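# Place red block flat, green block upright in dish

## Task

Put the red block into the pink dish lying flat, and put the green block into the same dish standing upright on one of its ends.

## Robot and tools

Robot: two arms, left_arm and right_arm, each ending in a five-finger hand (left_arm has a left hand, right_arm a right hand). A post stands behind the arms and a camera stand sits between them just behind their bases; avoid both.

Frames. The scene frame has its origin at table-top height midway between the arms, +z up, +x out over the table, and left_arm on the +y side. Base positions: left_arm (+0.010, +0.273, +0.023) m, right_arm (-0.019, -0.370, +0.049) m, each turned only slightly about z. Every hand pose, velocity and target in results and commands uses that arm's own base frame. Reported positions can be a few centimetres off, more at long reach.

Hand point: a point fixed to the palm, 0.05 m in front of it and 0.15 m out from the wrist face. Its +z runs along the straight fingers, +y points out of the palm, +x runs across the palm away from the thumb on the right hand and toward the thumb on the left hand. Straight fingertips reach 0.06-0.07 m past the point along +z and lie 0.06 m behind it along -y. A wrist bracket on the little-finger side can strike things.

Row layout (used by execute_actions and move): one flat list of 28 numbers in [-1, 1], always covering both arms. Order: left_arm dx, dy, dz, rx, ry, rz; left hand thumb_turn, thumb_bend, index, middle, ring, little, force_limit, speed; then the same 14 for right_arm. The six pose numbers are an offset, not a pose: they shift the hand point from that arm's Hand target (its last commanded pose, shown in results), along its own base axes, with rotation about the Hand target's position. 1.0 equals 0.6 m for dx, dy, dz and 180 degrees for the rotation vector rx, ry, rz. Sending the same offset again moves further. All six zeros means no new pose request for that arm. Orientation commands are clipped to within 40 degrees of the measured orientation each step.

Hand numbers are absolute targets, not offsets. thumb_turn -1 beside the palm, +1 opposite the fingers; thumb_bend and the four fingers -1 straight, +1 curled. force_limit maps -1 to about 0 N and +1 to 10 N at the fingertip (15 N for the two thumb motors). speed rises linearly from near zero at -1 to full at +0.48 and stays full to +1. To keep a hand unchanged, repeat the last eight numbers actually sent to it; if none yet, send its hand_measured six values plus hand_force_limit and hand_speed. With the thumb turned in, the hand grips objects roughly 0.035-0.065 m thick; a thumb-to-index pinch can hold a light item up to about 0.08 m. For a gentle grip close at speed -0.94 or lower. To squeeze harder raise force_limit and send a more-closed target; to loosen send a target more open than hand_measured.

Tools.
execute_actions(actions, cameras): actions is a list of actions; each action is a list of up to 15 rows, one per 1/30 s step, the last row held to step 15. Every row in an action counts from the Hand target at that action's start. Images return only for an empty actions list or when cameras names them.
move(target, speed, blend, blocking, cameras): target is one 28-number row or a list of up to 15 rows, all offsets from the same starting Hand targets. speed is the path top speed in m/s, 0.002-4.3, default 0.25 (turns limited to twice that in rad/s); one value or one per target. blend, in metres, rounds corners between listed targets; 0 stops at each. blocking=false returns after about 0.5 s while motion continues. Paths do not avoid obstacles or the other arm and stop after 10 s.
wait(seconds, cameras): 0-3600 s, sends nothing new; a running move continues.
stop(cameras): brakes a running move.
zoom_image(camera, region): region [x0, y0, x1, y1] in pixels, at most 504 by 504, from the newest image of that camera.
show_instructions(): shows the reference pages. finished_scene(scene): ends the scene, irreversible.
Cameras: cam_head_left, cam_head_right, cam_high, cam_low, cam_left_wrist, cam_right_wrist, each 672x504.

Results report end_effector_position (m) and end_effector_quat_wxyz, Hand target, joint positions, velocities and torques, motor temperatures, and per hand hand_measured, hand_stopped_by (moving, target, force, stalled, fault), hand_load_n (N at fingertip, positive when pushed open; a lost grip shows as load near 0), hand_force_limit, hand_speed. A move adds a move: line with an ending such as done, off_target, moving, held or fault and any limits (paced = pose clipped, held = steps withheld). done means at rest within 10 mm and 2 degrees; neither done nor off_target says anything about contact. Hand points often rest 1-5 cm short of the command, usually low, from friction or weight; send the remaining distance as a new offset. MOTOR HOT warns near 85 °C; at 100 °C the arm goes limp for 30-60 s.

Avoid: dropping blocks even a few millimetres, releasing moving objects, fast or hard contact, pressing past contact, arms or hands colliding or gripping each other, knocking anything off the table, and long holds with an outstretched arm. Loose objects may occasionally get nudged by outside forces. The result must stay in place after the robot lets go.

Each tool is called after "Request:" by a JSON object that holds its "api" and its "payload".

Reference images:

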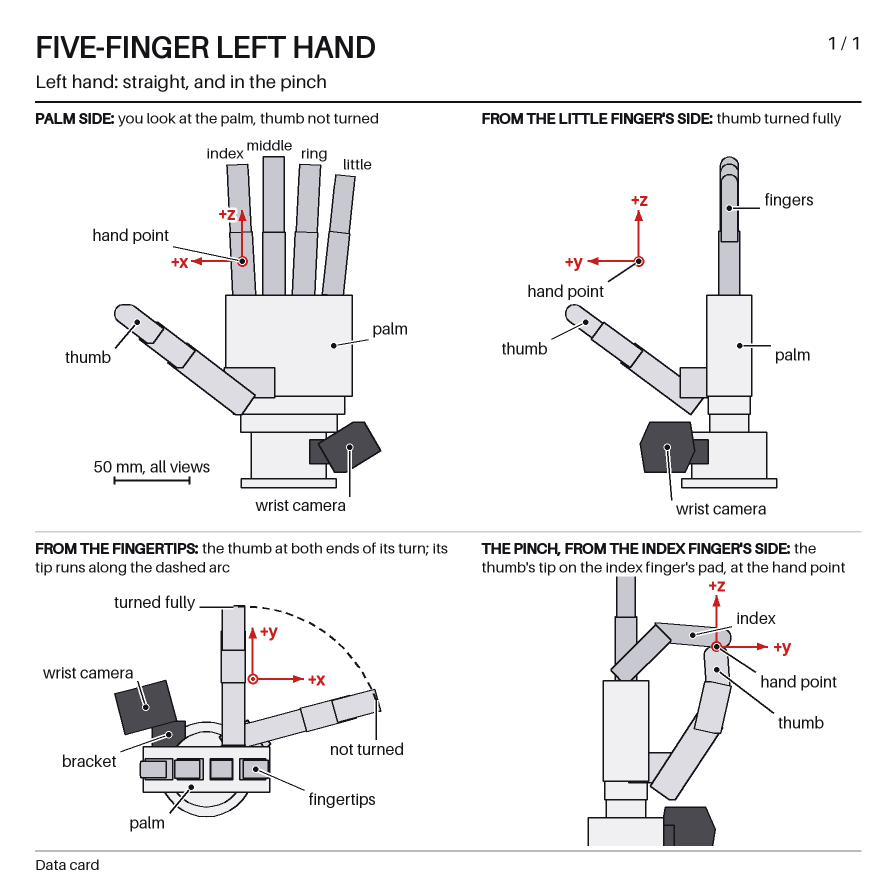

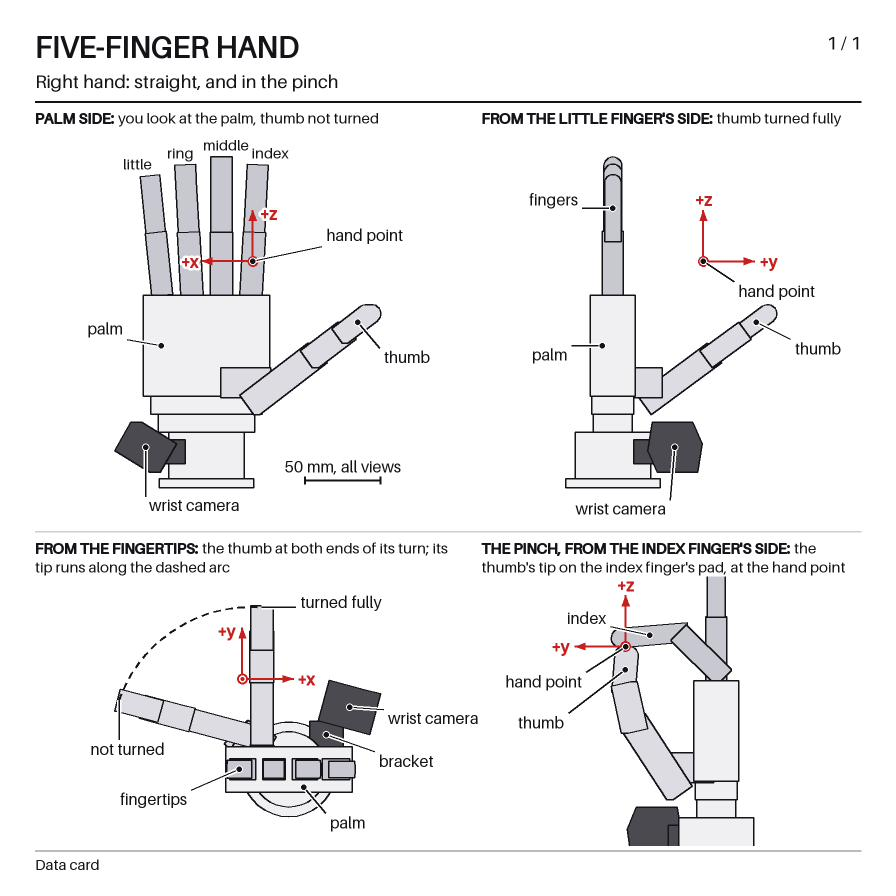

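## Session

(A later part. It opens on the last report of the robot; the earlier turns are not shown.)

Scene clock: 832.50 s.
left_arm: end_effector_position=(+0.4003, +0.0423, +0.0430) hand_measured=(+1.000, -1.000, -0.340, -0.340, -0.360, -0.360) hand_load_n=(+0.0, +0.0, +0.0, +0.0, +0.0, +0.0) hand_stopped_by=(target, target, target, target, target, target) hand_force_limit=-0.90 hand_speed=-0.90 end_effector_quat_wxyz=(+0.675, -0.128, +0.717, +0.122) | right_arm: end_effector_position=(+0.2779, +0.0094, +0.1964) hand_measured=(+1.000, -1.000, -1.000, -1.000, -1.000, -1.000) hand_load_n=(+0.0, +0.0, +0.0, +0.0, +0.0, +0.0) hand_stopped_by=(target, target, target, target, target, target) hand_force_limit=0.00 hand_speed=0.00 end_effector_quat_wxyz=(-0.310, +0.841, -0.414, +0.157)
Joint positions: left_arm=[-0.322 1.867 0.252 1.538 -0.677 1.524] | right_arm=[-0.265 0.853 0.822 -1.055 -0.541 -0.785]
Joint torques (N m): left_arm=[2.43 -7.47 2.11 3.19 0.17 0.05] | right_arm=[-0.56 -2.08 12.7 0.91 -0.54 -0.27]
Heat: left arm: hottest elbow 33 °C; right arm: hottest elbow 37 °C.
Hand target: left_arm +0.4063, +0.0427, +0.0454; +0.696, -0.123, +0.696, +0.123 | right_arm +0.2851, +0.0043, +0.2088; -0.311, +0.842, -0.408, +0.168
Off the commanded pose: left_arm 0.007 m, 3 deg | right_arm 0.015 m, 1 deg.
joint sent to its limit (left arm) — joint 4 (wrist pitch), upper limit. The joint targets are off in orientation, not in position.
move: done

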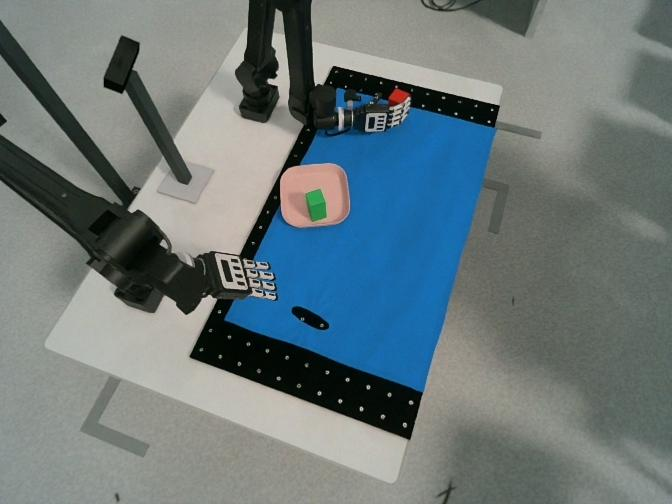

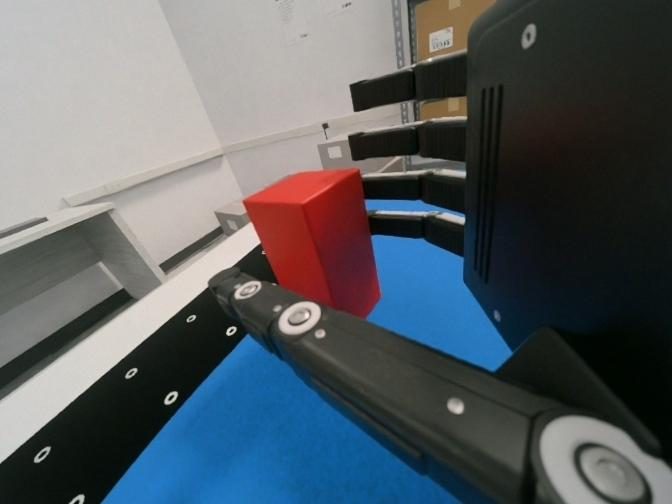

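Request:
{"api": "move", "payload": {"target": [0,0,0,0,0,0,1,-1,-0.25,-0.25,-0.3,-0.3,-0.9,-0.92,0,0,0,0,0,0,1,-1,-1,-1,-1,-1,0,0], "speed": 0.05, "cameras": ["cam_high","cam_left_wrist"]}}

Request:
{"api": "zoom_image", "payload": {"camera": "cam_high", "region": [340, 60, 440, 140]}}

Request:
{"api": "zoom_image", "payload": {"camera": "cam_left_wrist", "region": [220, 120, 480, 340]}}

Scene clock: 836.03 s.
left_arm: end_effector_position=(+0.4003, +0.0423, +0.0430) hand_measured=(+1.000, -1.000, -0.250, -0.250, -0.300, -0.300) hand_load_n=(+0.5, +0.0, +0.0, +0.0, +0.0, +0.0) hand_stopped_by=(target, target, target, target, target, target) hand_force_limit=-0.90 hand_speed=-0.92 end_effector_quat_wxyz=(+0.675, -0.128, +0.717, +0.122) | right_arm: end_effector_position=(+0.2779, +0.0094, +0.1964) hand_measured=(+1.000, -1.000, -1.000, -1.000, -1.000, -1.000) hand_load_n=(+0.0, +0.0, +0.0, +0.0, +0.0, +0.0) hand_stopped_by=(target, target, target, target, target, target) hand_force_limit=0.00 hand_speed=0.00 end_effector_quat_wxyz=(-0.310, +0.841, -0.414, +0.157)
Joint positions: left_arm=[-0.322 1.867 0.252 1.538 -0.677 1.524] | right_arm=[-0.265 0.853 0.822 -1.055 -0.541 -0.785]
Joint torques (N m): left_arm=[2.26 -7.53 1.99 3.11 0.15 0.03] | right_arm=[-0.56 -2.14 12.71 1.07 -0.54 -0.28]
Heat: left arm: hottest elbow 33 °C; right arm: hottest elbow 37 °C.
Hand target: left_arm +0.4063, +0.0427, +0.0454; +0.696, -0.123, +0.696, +0.123 | right_arm +0.2851, +0.0043, +0.2088; -0.311, +0.842, -0.408, +0.168
Off the commanded pose: left_arm 0.007 m, 3 deg | right_arm 0.015 m, 1 deg.
joint sent to its limit (left arm) — joint 4 (wrist pitch), upper limit. The joint targets are off in orientation, not in position.
move: done

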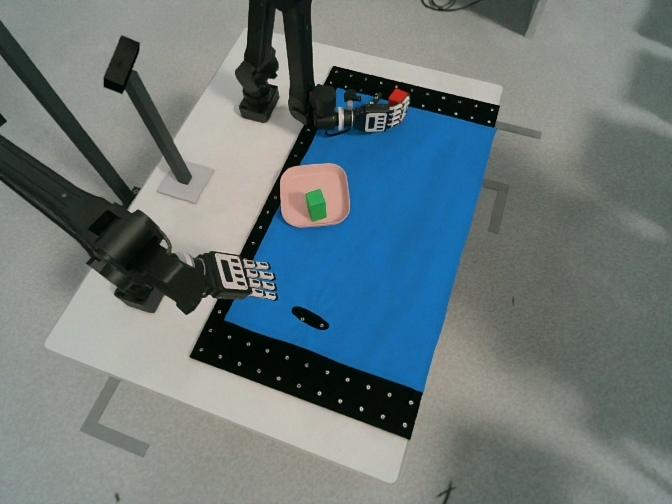

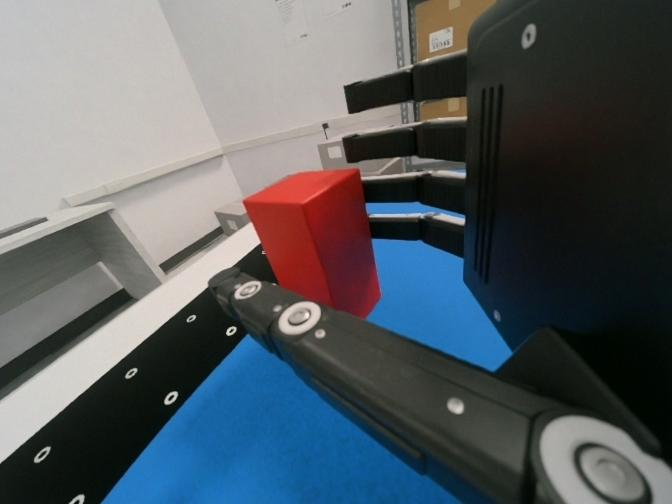

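Scaled by 5.040.

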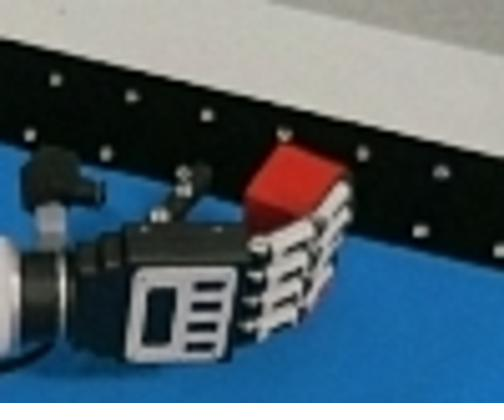

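Scaled by 1.938.

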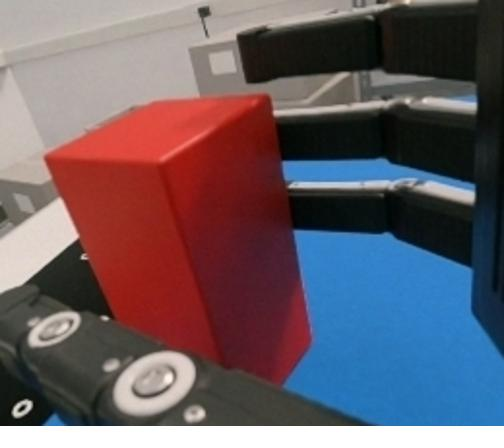

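Request:
{"api": "move", "payload": {"target": [0,0,0,0,0,0,1,-1,-0.17,-0.17,-0.22,-0.22,-0.9,-0.93,0,0,0,0,0,0,1,-1,-1,-1,-1,-1,0,0], "speed": 0.05, "cameras": ["cam_high","cam_left_wrist"]}}

Request:
{"api": "zoom_image", "payload": {"camera": "cam_high", "region": [340, 60, 440, 140]}}

Request:
{"api": "zoom_image", "payload": {"camera": "cam_left_wrist", "region": [220, 120, 480, 340]}}

Scene clock: 841.90 s.
left_arm: end_effector_position=(+0.4003, +0.0422, +0.0430) hand_measured=(+1.000, -1.000, -0.170, -0.170, -0.220, -0.220) hand_load_n=(+0.0, +0.0, +0.0, +0.5, +0.0, +0.0) hand_stopped_by=(target, target, target, target, target, target) hand_force_limit=-0.90 hand_speed=-0.93 end_effector_quat_wxyz=(+0.675, -0.128, +0.717, +0.122) | right_arm: end_effector_position=(+0.2779, +0.0094, +0.1964) hand_measured=(+1.000, -1.000, -1.000, -1.000, -1.000, -1.000) hand_load_n=(+0.0, +0.0, +0.0, +0.0, +0.0, +0.0) hand_stopped_by=(target, target, target, target, target, target) hand_force_limit=0.00 hand_speed=0.00 end_effector_quat_wxyz=(-0.310, +0.841, -0.414, +0.157)
Joint positions: left_arm=[-0.322 1.867 0.252 1.538 -0.676 1.524] | right_arm=[-0.265 0.853 0.822 -1.055 -0.541 -0.785]
Joint torques (N m): left_arm=[2.02 -7.3 2.04 3.15 0.15 0.07] | right_arm=[-0.67 -1.96 12.7 1.02 -0.55 -0.26]
Heat: left arm: hottest elbow 33 °C; right arm: hottest elbow 37 °C.
Hand target: left_arm +0.4063, +0.0427, +0.0454; +0.696, -0.123, +0.696, +0.123 | right_arm +0.2851, +0.0043, +0.2088; -0.311, +0.842, -0.408, +0.168
Off the commanded pose: left_arm 0.006 m, 3 deg | right_arm 0.015 m, 1 deg.
joint sent to its limit (left arm) — joint 4 (wrist pitch), upper limit. The joint targets are off in orientation, not in position.
move: done

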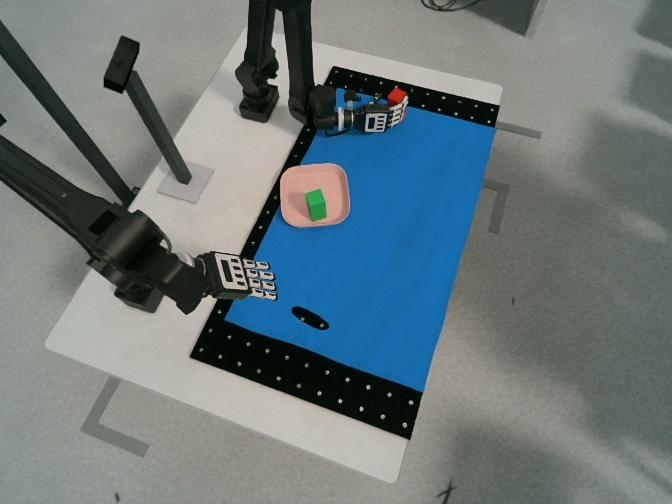

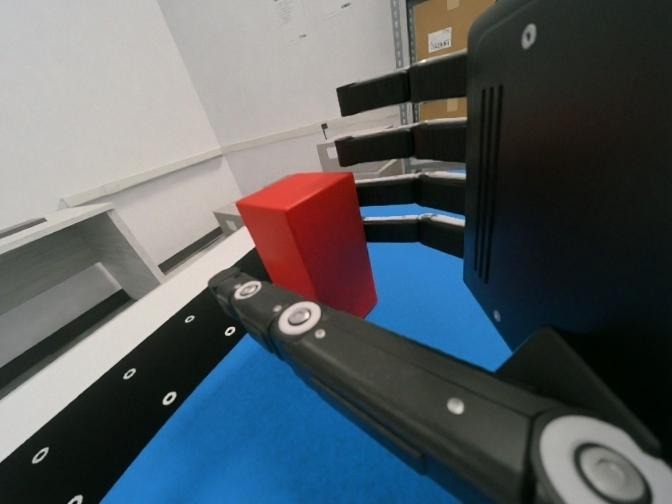

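Scaled by 5.040.

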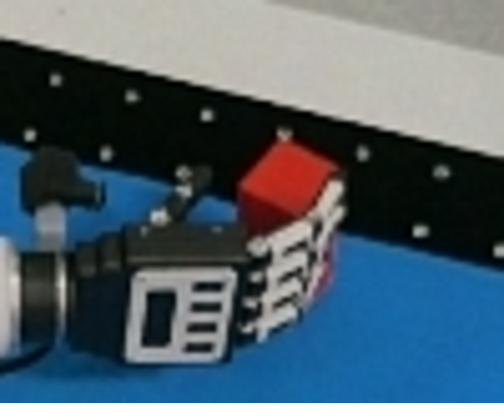

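Scaled by 1.938.

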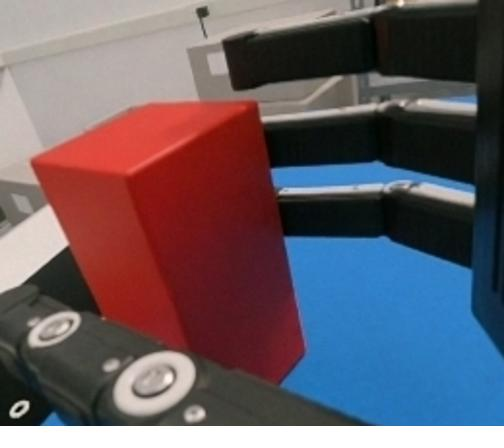

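Request:
{"api": "move", "payload": {"target": [0,0,0,0,0,0,1,-0.5,-0.17,-0.17,-0.22,-0.22,-0.9,-0.9,0,0,0,0,0,0,1,-1,-1,-1,-1,-1,0,0], "speed": 0.05, "cameras": ["cam_high","cam_left_wrist"]}}

Request:
{"api": "zoom_image", "payload": {"camera": "cam_left_wrist", "region": [200, 120, 460, 340]}}

Scene clock: 855.10 s.
left_arm: end_effector_position=(+0.4003, +0.0422, +0.0430) hand_measured=(+1.000, -0.530, -0.170, -0.170, -0.220, -0.220) hand_load_n=(+0.0, +1.0, +0.5, +1.0, +0.0, +0.0) hand_stopped_by=(target, force, target, target, target, target) hand_force_limit=-0.90 hand_speed=-0.90 end_effector_quat_wxyz=(+0.675, -0.128, +0.717, +0.122) | right_arm: end_effector_position=(+0.2779, +0.0094, +0.1964) hand_measured=(+1.000, -1.000, -1.000, -1.000, -1.000, -1.000) hand_load_n=(+0.0, +0.0, +0.0, +0.0, +0.0, +0.0) hand_stopped_by=(target, target, target, target, target, target) hand_force_limit=0.00 hand_speed=0.00 end_effector_quat_wxyz=(-0.310, +0.841, -0.414, +0.157)
Joint positions: left_arm=[-0.322 1.867 0.252 1.538 -0.676 1.524] | right_arm=[-0.265 0.853 0.822 -1.055 -0.541 -0.785]
Joint torques (N m): left_arm=[2.55 -7.18 2 3.1 0.16 0.04] | right_arm=[-0.73 -2.26 12.7 0.91 -0.55 -0.25]
Heat: left arm: hottest elbow 33 °C; right arm: hottest elbow 37 °C.
Hand target: left_arm +0.4063, +0.0427, +0.0454; +0.696, -0.123, +0.696, +0.123 | right_arm +0.2851, +0.0043, +0.2088; -0.311, +0.842, -0.408, +0.168
Off the commanded pose: left_arm 0.006 m, 3 deg | right_arm 0.015 m, 1 deg.
joint sent to its limit (left arm) — joint 4 (wrist pitch), upper limit. The joint targets are off in orientation, not in position.
move: done

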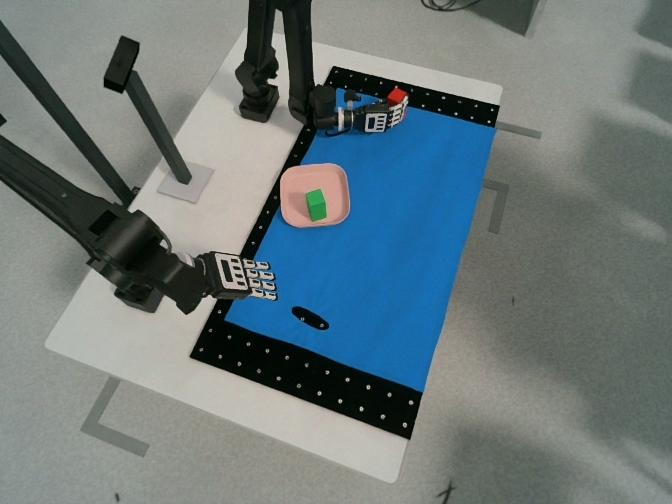

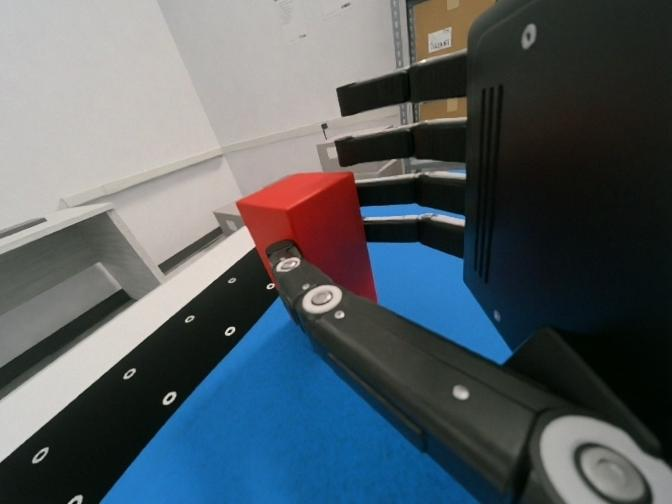

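Scaled by 1.938.

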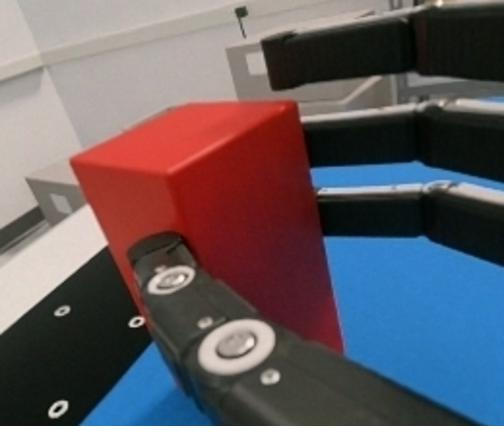

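Request:
{"api": "move", "payload": {"target": [0,0,0,0,0,0,1,-0.3,-0.15,-0.12,-0.22,-0.22,-0.6,-0.93,0,0,0,0,0,0,1,-1,-1,-1,-1,-1,0,0], "speed": 0.05, "cameras": ["cam_high","cam_left_wrist"]}}

Request:
{"api": "zoom_image", "payload": {"camera": "cam_left_wrist", "region": [200, 120, 460, 340]}}

Request:
{"api": "zoom_image", "payload": {"camera": "cam_high", "region": [340, 60, 440, 140]}}

Scene clock: 861.17 s.
left_arm: end_effector_position=(+0.4002, +0.0422, +0.0427) hand_measured=(+1.000, -0.526, -0.152, -0.158, -0.220, -0.220) hand_load_n=(-0.5, +4.5, +2.5, +3.0, +0.0, +0.0) hand_stopped_by=(target, force, force, force, target, target) hand_force_limit=-0.60 hand_speed=-0.93 end_effector_quat_wxyz=(+0.674, -0.128, +0.717, +0.122) | right_arm: end_effector_position=(+0.2779, +0.0094, +0.1964) hand_measured=(+1.000, -1.000, -1.000, -1.000, -1.000, -1.000) hand_load_n=(+0.0, +0.0, +0.0, -0.5, +0.0, +0.0) hand_stopped_by=(target, target, target, target, target, target) hand_force_limit=0.00 hand_speed=0.00 end_effector_quat_wxyz=(-0.310, +0.841, -0.414, +0.157)
Joint positions: left_arm=[-0.322 1.868 0.252 1.538 -0.676 1.524] | right_arm=[-0.265 0.853 0.822 -1.055 -0.541 -0.785]
Joint torques (N m): left_arm=[1.96 -7.36 1.99 2.96 0.17 0.07] | right_arm=[-0.62 -2.02 12.81 0.99 -0.56 -0.25]
Heat: left arm: hottest elbow 33 °C; right arm: hottest elbow 37 °C.
Hand target: left_arm +0.4063, +0.0427, +0.0455; +0.697, -0.123, +0.696, +0.123 | right_arm +0.2851, +0.0043, +0.2088; -0.311, +0.842, -0.408, +0.168
Off the commanded pose: left_arm 0.007 m, 4 deg | right_arm 0.015 m, 1 deg.
joint sent to its limit (left arm) — joint 4 (wrist pitch), upper limit. The joint targets are off in orientation, not in position.
move: done

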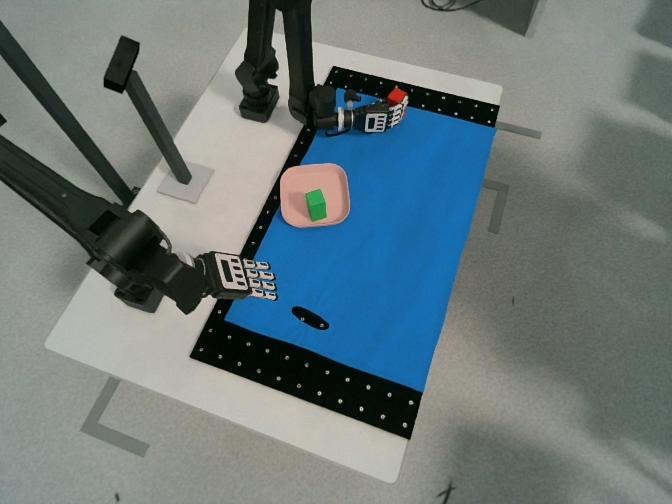

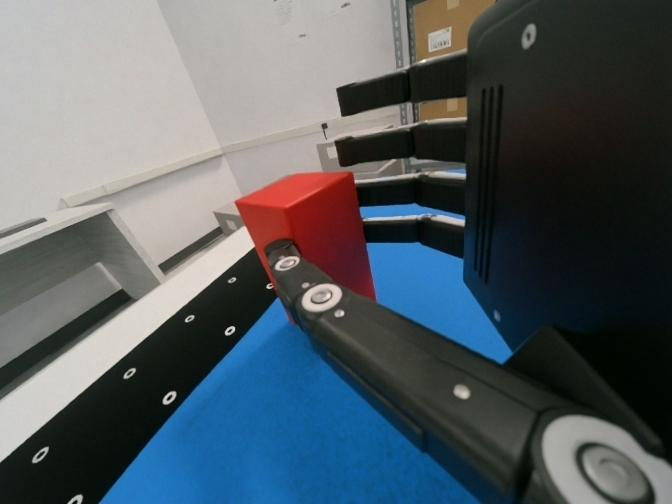

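Scaled by 1.938.

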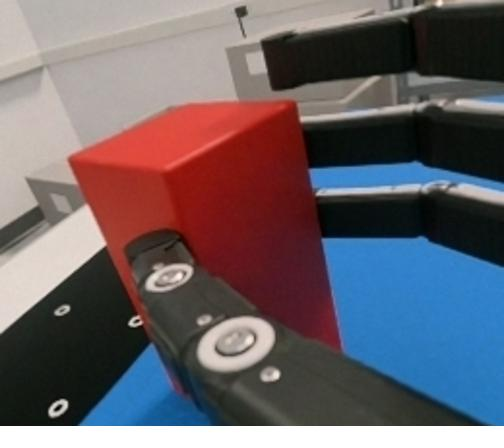

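Scaled by 5.040.

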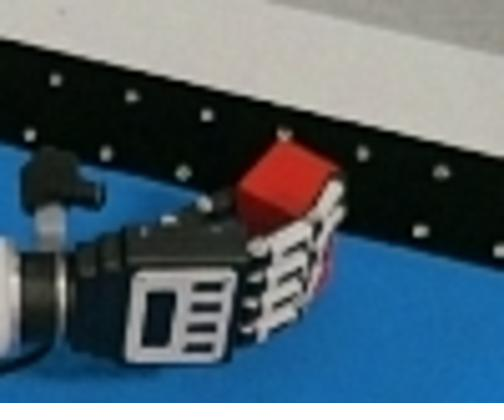

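Request:
{"api": "move", "payload": {"target": [0,0,0,0,0,0,1,-0.25,-0.08,-0.08,-0.22,-0.22,-0.35,-0.93,0,0,0,0,0,0,1,-1,-1,-1,-1,-1,0,0], "speed": 0.05, "cameras": ["cam_left_wrist"]}}

Scene clock: 864.87 s.
left_arm: end_effector_position=(+0.4002, +0.0422, +0.0427) hand_measured=(+1.000, -0.526, -0.140, -0.154, -0.220, -0.220) hand_load_n=(-1.0, +7.0, +4.0, +3.5, +0.0, +0.0) hand_stopped_by=(target, force, force, force, target, target) hand_force_limit=-0.35 hand_speed=-0.93 end_effector_quat_wxyz=(+0.674, -0.128, +0.717, +0.122) | right_arm: end_effector_position=(+0.2779, +0.0094, +0.1964) hand_measured=(+1.000, -1.000, -1.000, -1.000, -1.000, -1.000) hand_load_n=(+0.0, +0.0, +0.0, +0.0, +0.0, +0.0) hand_stopped_by=(target, target, target, target, target, target) hand_force_limit=0.00 hand_speed=0.00 end_effector_quat_wxyz=(-0.310, +0.841, -0.414, +0.157)
Joint positions: left_arm=[-0.322 1.868 0.252 1.538 -0.676 1.524] | right_arm=[-0.265 0.853 0.822 -1.055 -0.541 -0.785]
Joint torques (N m): left_arm=[1.85 -7.65 1.96 3.11 0.18 0.01] | right_arm=[-0.56 -2.26 12.64 0.99 -0.54 -0.24]
Heat: left arm: hottest elbow 33 °C; right arm: hottest elbow 38 °C.
Hand target: left_arm +0.4063, +0.0427, +0.0455; +0.697, -0.123, +0.696, +0.123 | right_arm +0.2851, +0.0043, +0.2088; -0.311, +0.842, -0.408, +0.168
Off the commanded pose: left_arm 0.007 m, 4 deg | right_arm 0.015 m, 1 deg.
joint sent to its limit (left arm) — joint 4 (wrist pitch), upper limit. The joint targets are off in orientation, not in position.
move: done

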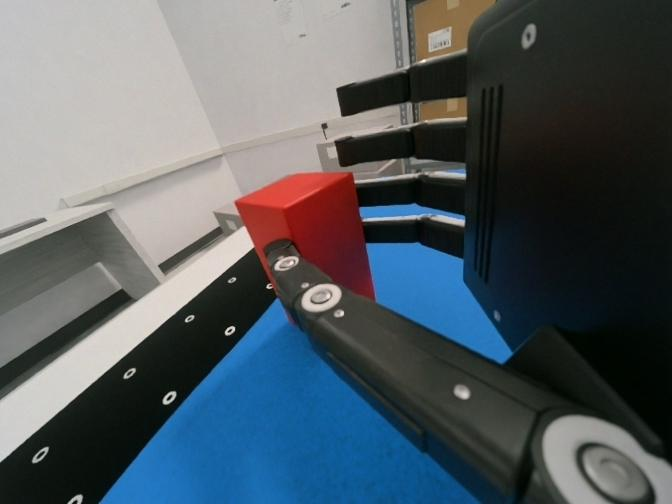

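Request:
{"api": "move", "payload": {"target": [0,0,0.2,0,0,0,1,-0.25,-0.08,-0.08,-0.22,-0.22,-0.35,-0.93,0,0,0,0,0,0,1,-1,-1,-1,-1,-1,0,0], "speed": 0.08, "cameras": ["cam_high","cam_left_wrist","cam_low","cam_head_left"]}}

Scene clock: 869.63 s.
left_arm: end_effector_position=(+0.3970, +0.0434, +0.1505) hand_measured=(+1.000, -0.526, -0.140, -0.154, -0.220, -0.220) hand_load_n=(-0.5, +6.5, +4.5, +3.0, +0.0, +0.0) hand_stopped_by=(target, force, force, force, target, target) hand_force_limit=-0.35 hand_speed=-0.93 end_effector_quat_wxyz=(+0.686, -0.121, +0.706, +0.124) | right_arm: end_effector_position=(+0.2779, +0.0094, +0.1964) hand_measured=(+1.000, -1.000, -1.000, -1.000, -1.000, -1.000) hand_load_n=(+0.0, +0.0, +0.0, +0.0, +0.0, -0.5) hand_stopped_by=(target, target, target, target, target, target) hand_force_limit=0.00 hand_speed=0.00 end_effector_quat_wxyz=(-0.310, +0.841, -0.414, +0.157)
Joint positions: left_arm=[-0.322 1.261 0.252 0.974 -0.67 1.558] | right_arm=[-0.265 0.853 0.822 -1.055 -0.541 -0.785]
Joint torques (N m): left_arm=[1.85 -5.54 7.95 2.15 0.24 0.1] | right_arm=[-0.73 -2.14 12.75 1.01 -0.55 -0.28]
Heat: left arm: hottest elbow 33 °C; right arm: hottest elbow 38 °C.
Hand target: left_arm +0.4063, +0.0427, +0.1655; +0.696, -0.123, +0.696, +0.123 | right_arm +0.2851, +0.0043, +0.2088; -0.311, +0.842, -0.408, +0.168
Off the commanded pose: left_arm 0.018 m, 2 deg | right_arm 0.015 m, 1 deg.
move: off_target (left_arm)
Images, in order (width x height): cam_head_left 672x504, cam_high 672x504, cam_low 672x504, cam_left_wrist 672x504.

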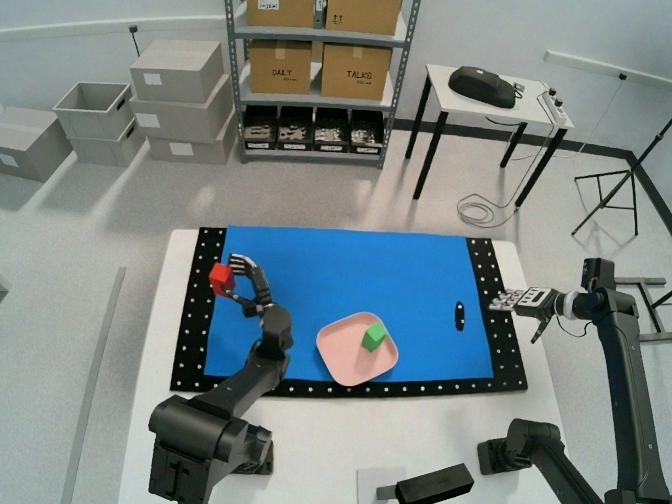

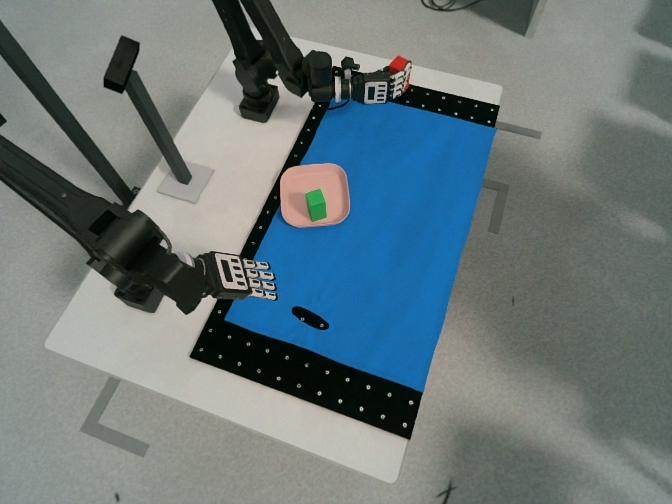

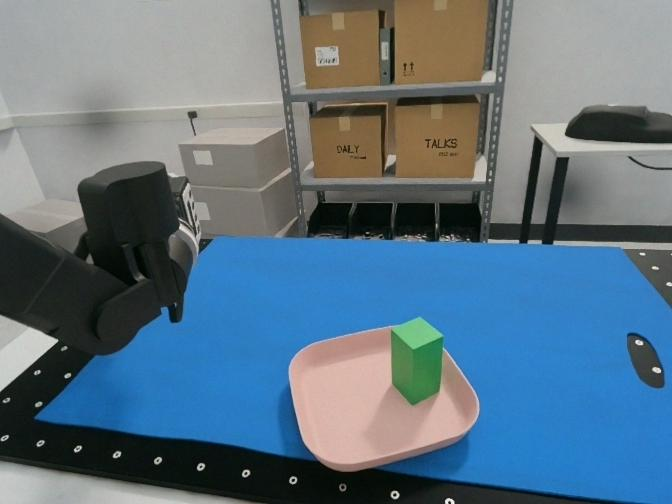

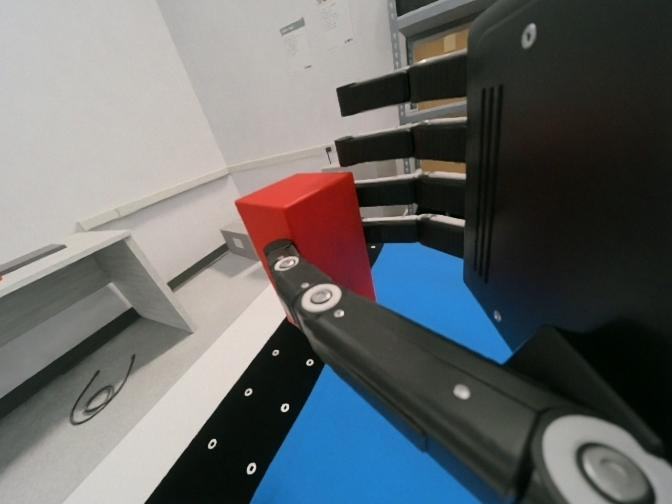

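Request:
{"api": "move", "payload": {"target": [-0.077,-0.121,0.158,-0.1856,0.1897,-0.1295,1,-0.25,-0.08,-0.08,-0.22,-0.22,-0.35,-0.93,0,0,0,0,0,0,1,-1,-1,-1,-1,-1,0,0], "speed": 0.15, "cameras": ["cam_high","cam_left_wrist","cam_low","cam_head_left"]}}

Scene clock: 920.10 s.
left_arm: end_effector_position=(+0.3439, -0.0293, +0.2205) hand_measured=(+1.000, -0.526, -0.140, -0.154, -0.220, -0.220) hand_load_n=(-0.5, +6.5, +4.5, +3.5, +0.0, +0.0) hand_stopped_by=(target, force, force, force, target, target) hand_force_limit=-0.35 hand_speed=-0.93 end_effector_quat_wxyz=(+0.385, -0.133, +0.896, -0.178) | right_arm: end_effector_position=(+0.2779, +0.0094, +0.1964) hand_measured=(+1.000, -1.000, -1.000, -1.000, -1.000, -1.000) hand_load_n=(+0.0, +0.0, +0.0, +0.0, +0.0, +0.0) hand_stopped_by=(target, target, target, target, target, target) hand_force_limit=0.00 hand_speed=0.00 end_effector_quat_wxyz=(-0.310, +0.841, -0.414, +0.157)
Joint positions: left_arm=[-0.129 0.749 0.748 -0.7 0.12 1.092] | right_arm=[-0.265 0.853 0.822 -1.055 -0.541 -0.785]
Joint torques (N m): left_arm=[2.08 -1.73 15.68 1.92 0.22 -0.12] | right_arm=[-0.73 -2.08 12.67 0.94 -0.55 -0.25]
Motor temperatures (°C): left_arm=[28 29 38 25 28 26] | right_arm=[26 26 38 25 27 26]
Heat: left arm: hottest elbow 38 °C; right arm: hottest elbow 38 °C.
Hand target: left_arm +0.3600, -0.0300, +0.2602; +0.412, -0.133, +0.882, -0.187 | right_arm +0.2851, +0.0043, +0.2088; -0.311, +0.842, -0.408, +0.168
Off the commanded pose: left_arm 0.043 m, 4 deg | right_arm 0.015 m, 1 deg.
move: off_target (left_arm)
Images, in order (width x height): cam_head_left 672x504, cam_high 672x504, cam_low 672x504, cam_left_wrist 672x504.

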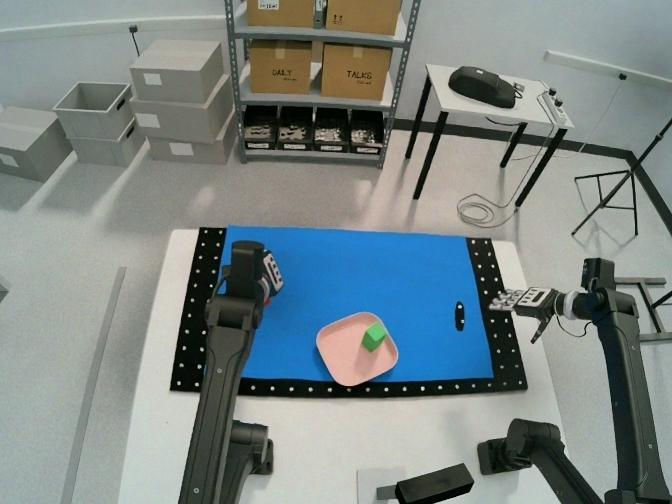

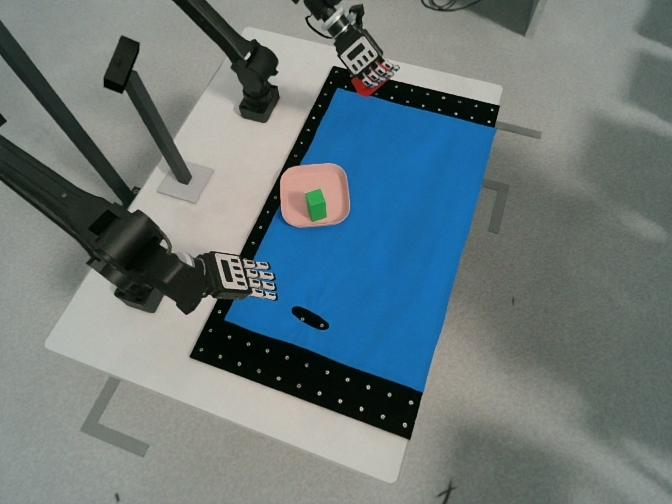

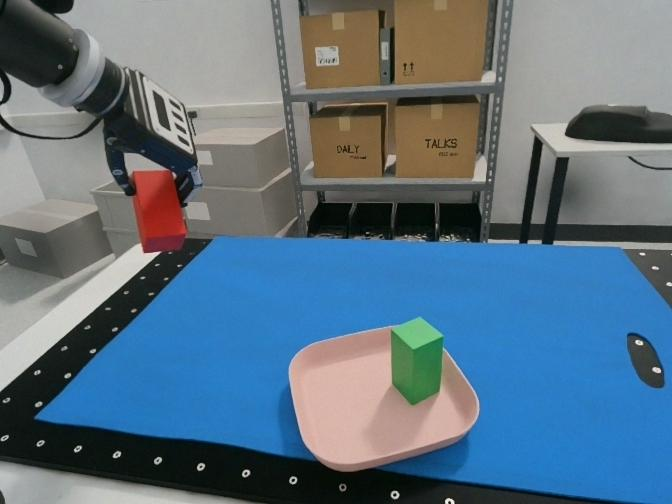

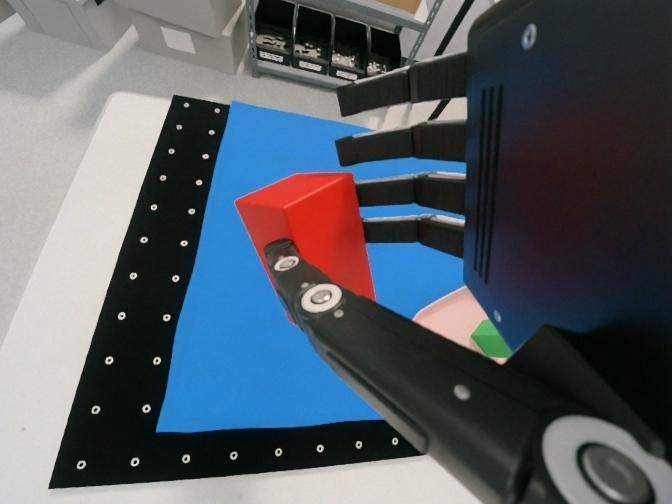

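Request:
{"api": "move", "payload": {"target": [-0.133,-0.25,0.03,-0.1856,0.1897,-0.1295,1,-0.25,-0.08,-0.08,-0.22,-0.22,-0.35,-0.93,0,0,0,0,0,0,1,-1,-1,-1,-1,-1,0,0], "speed": 0.15, "cameras": ["cam_high","cam_left_wrist","cam_low","cam_head_left"]}}

Scene clock: 927.53 s.
left_arm: end_effector_position=(+0.2667, -0.1737, +0.2472) hand_measured=(+1.000, -0.526, -0.140, -0.154, -0.220, -0.220) hand_load_n=(-1.5, +7.0, +3.5, +3.5, +0.0, +0.0) hand_stopped_by=(target, force, force, force, target, target) hand_force_limit=-0.35 hand_speed=-0.93 end_effector_quat_wxyz=(+0.022, -0.128, +0.885, -0.447) | right_arm: end_effector_position=(+0.2779, +0.0094, +0.1964) hand_measured=(+1.000, -1.000, -1.000, -1.000, -1.000, -1.000) hand_load_n=(+0.0, +0.0, +0.0, +0.0, +0.0, +0.0) hand_stopped_by=(target, target, target, target, target, target) hand_force_limit=0.00 hand_speed=0.00 end_effector_quat_wxyz=(-0.310, +0.841, -0.414, +0.157)
Joint positions: left_arm=[-0.167 0.988 0.967 -1.111 0.847 0.916] | right_arm=[-0.265 0.853 0.822 -1.055 -0.541 -0.785]
Joint torques (N m): left_arm=[0.97 -4.25 14.68 1.05 0.92 -0.16] | right_arm=[-0.38 -2.26 12.67 0.92 -0.54 -0.28]
Heat: left arm: hottest elbow 42 °C; right arm: hottest elbow 39 °C.
Hand target: left_arm +0.2803, -0.1800, +0.2781; +0.041, -0.116, +0.880, -0.458 | right_arm +0.2851, +0.0043, +0.2088; -0.311, +0.842, -0.408, +0.168
Off the commanded pose: left_arm 0.034 m, 3 deg | right_arm 0.015 m, 1 deg.
move: off_target (left_arm)
Images, in order (width x height): cam_head_left 672x504, cam_high 672x504, cam_low 672x504, cam_left_wrist 672x504.

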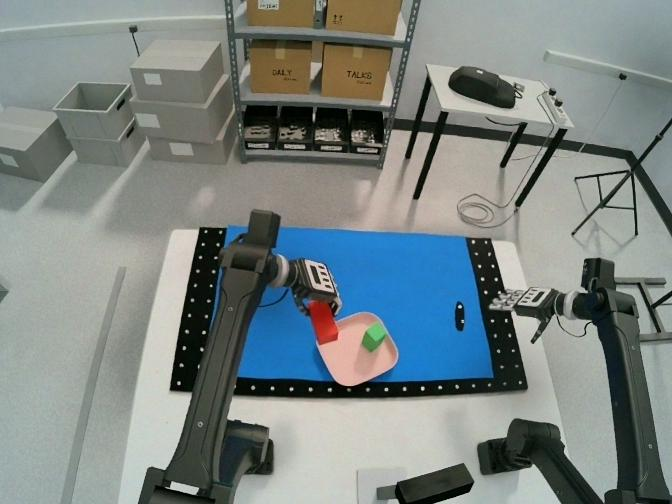

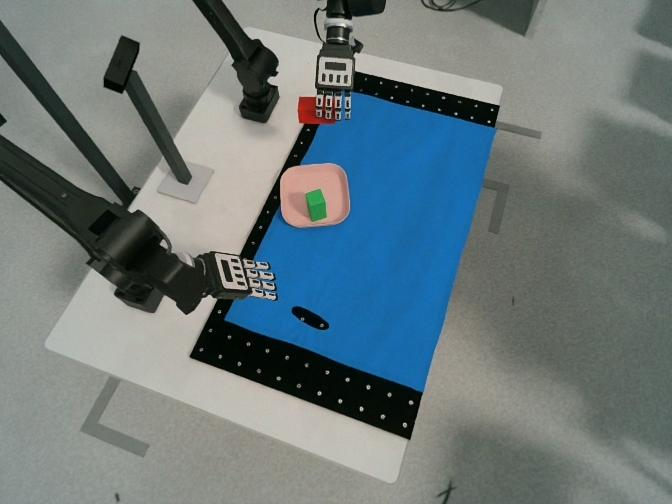

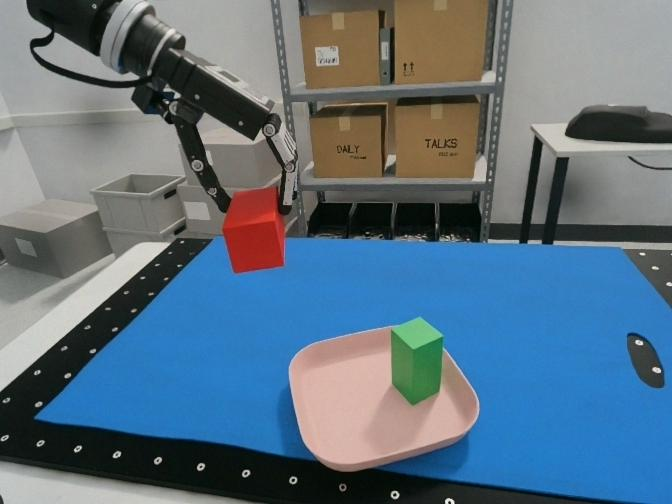

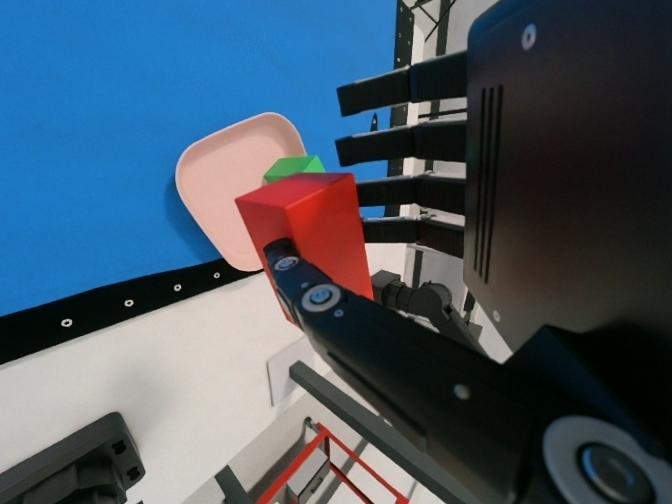

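Request:
{"api": "zoom_image", "payload": {"camera": "cam_low", "region": [150, 100, 350, 300]}}

Request:
{"api": "zoom_image", "payload": {"camera": "cam_high", "region": [260, 60, 400, 180]}}

Request:
{"api": "zoom_image", "payload": {"camera": "cam_head_left", "region": [260, 240, 420, 400]}}

Scaled by 2.520.

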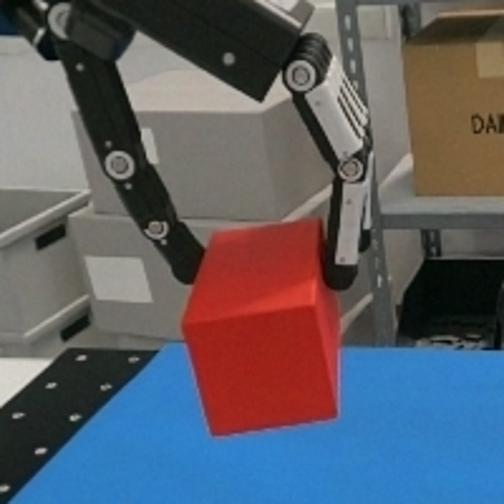

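Scaled by 3.600.

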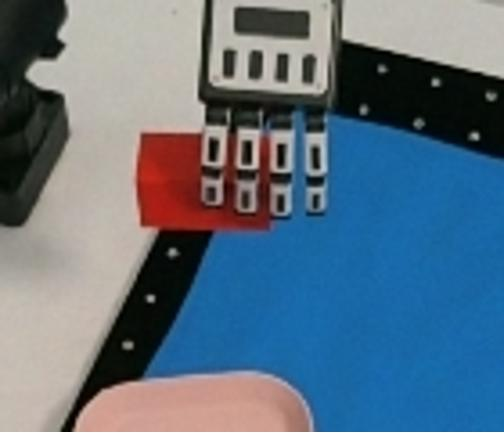

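Scaled by 3.150.

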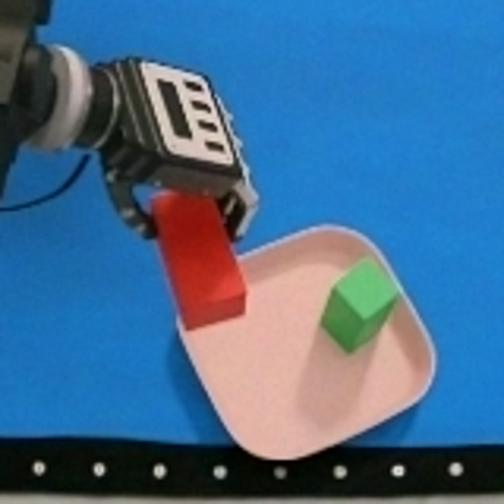

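Request:
{"api": "zoom_image", "payload": {"camera": "cam_low", "region": [210, 175, 300, 285]}}

Request:
{"api": "zoom_image", "payload": {"camera": "cam_head_left", "region": [290, 280, 360, 360]}}

Scaled by 4.582.

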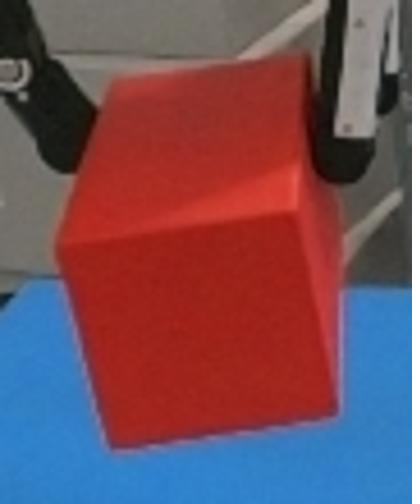

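Scaled by 6.300.

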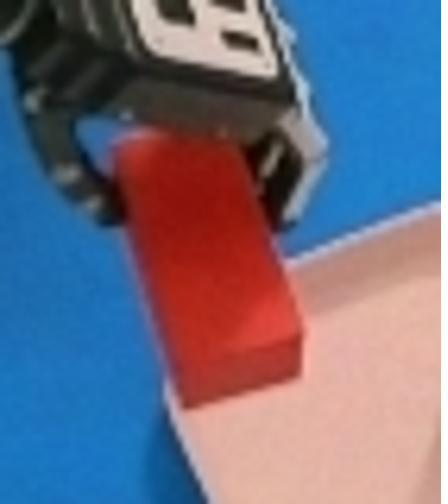

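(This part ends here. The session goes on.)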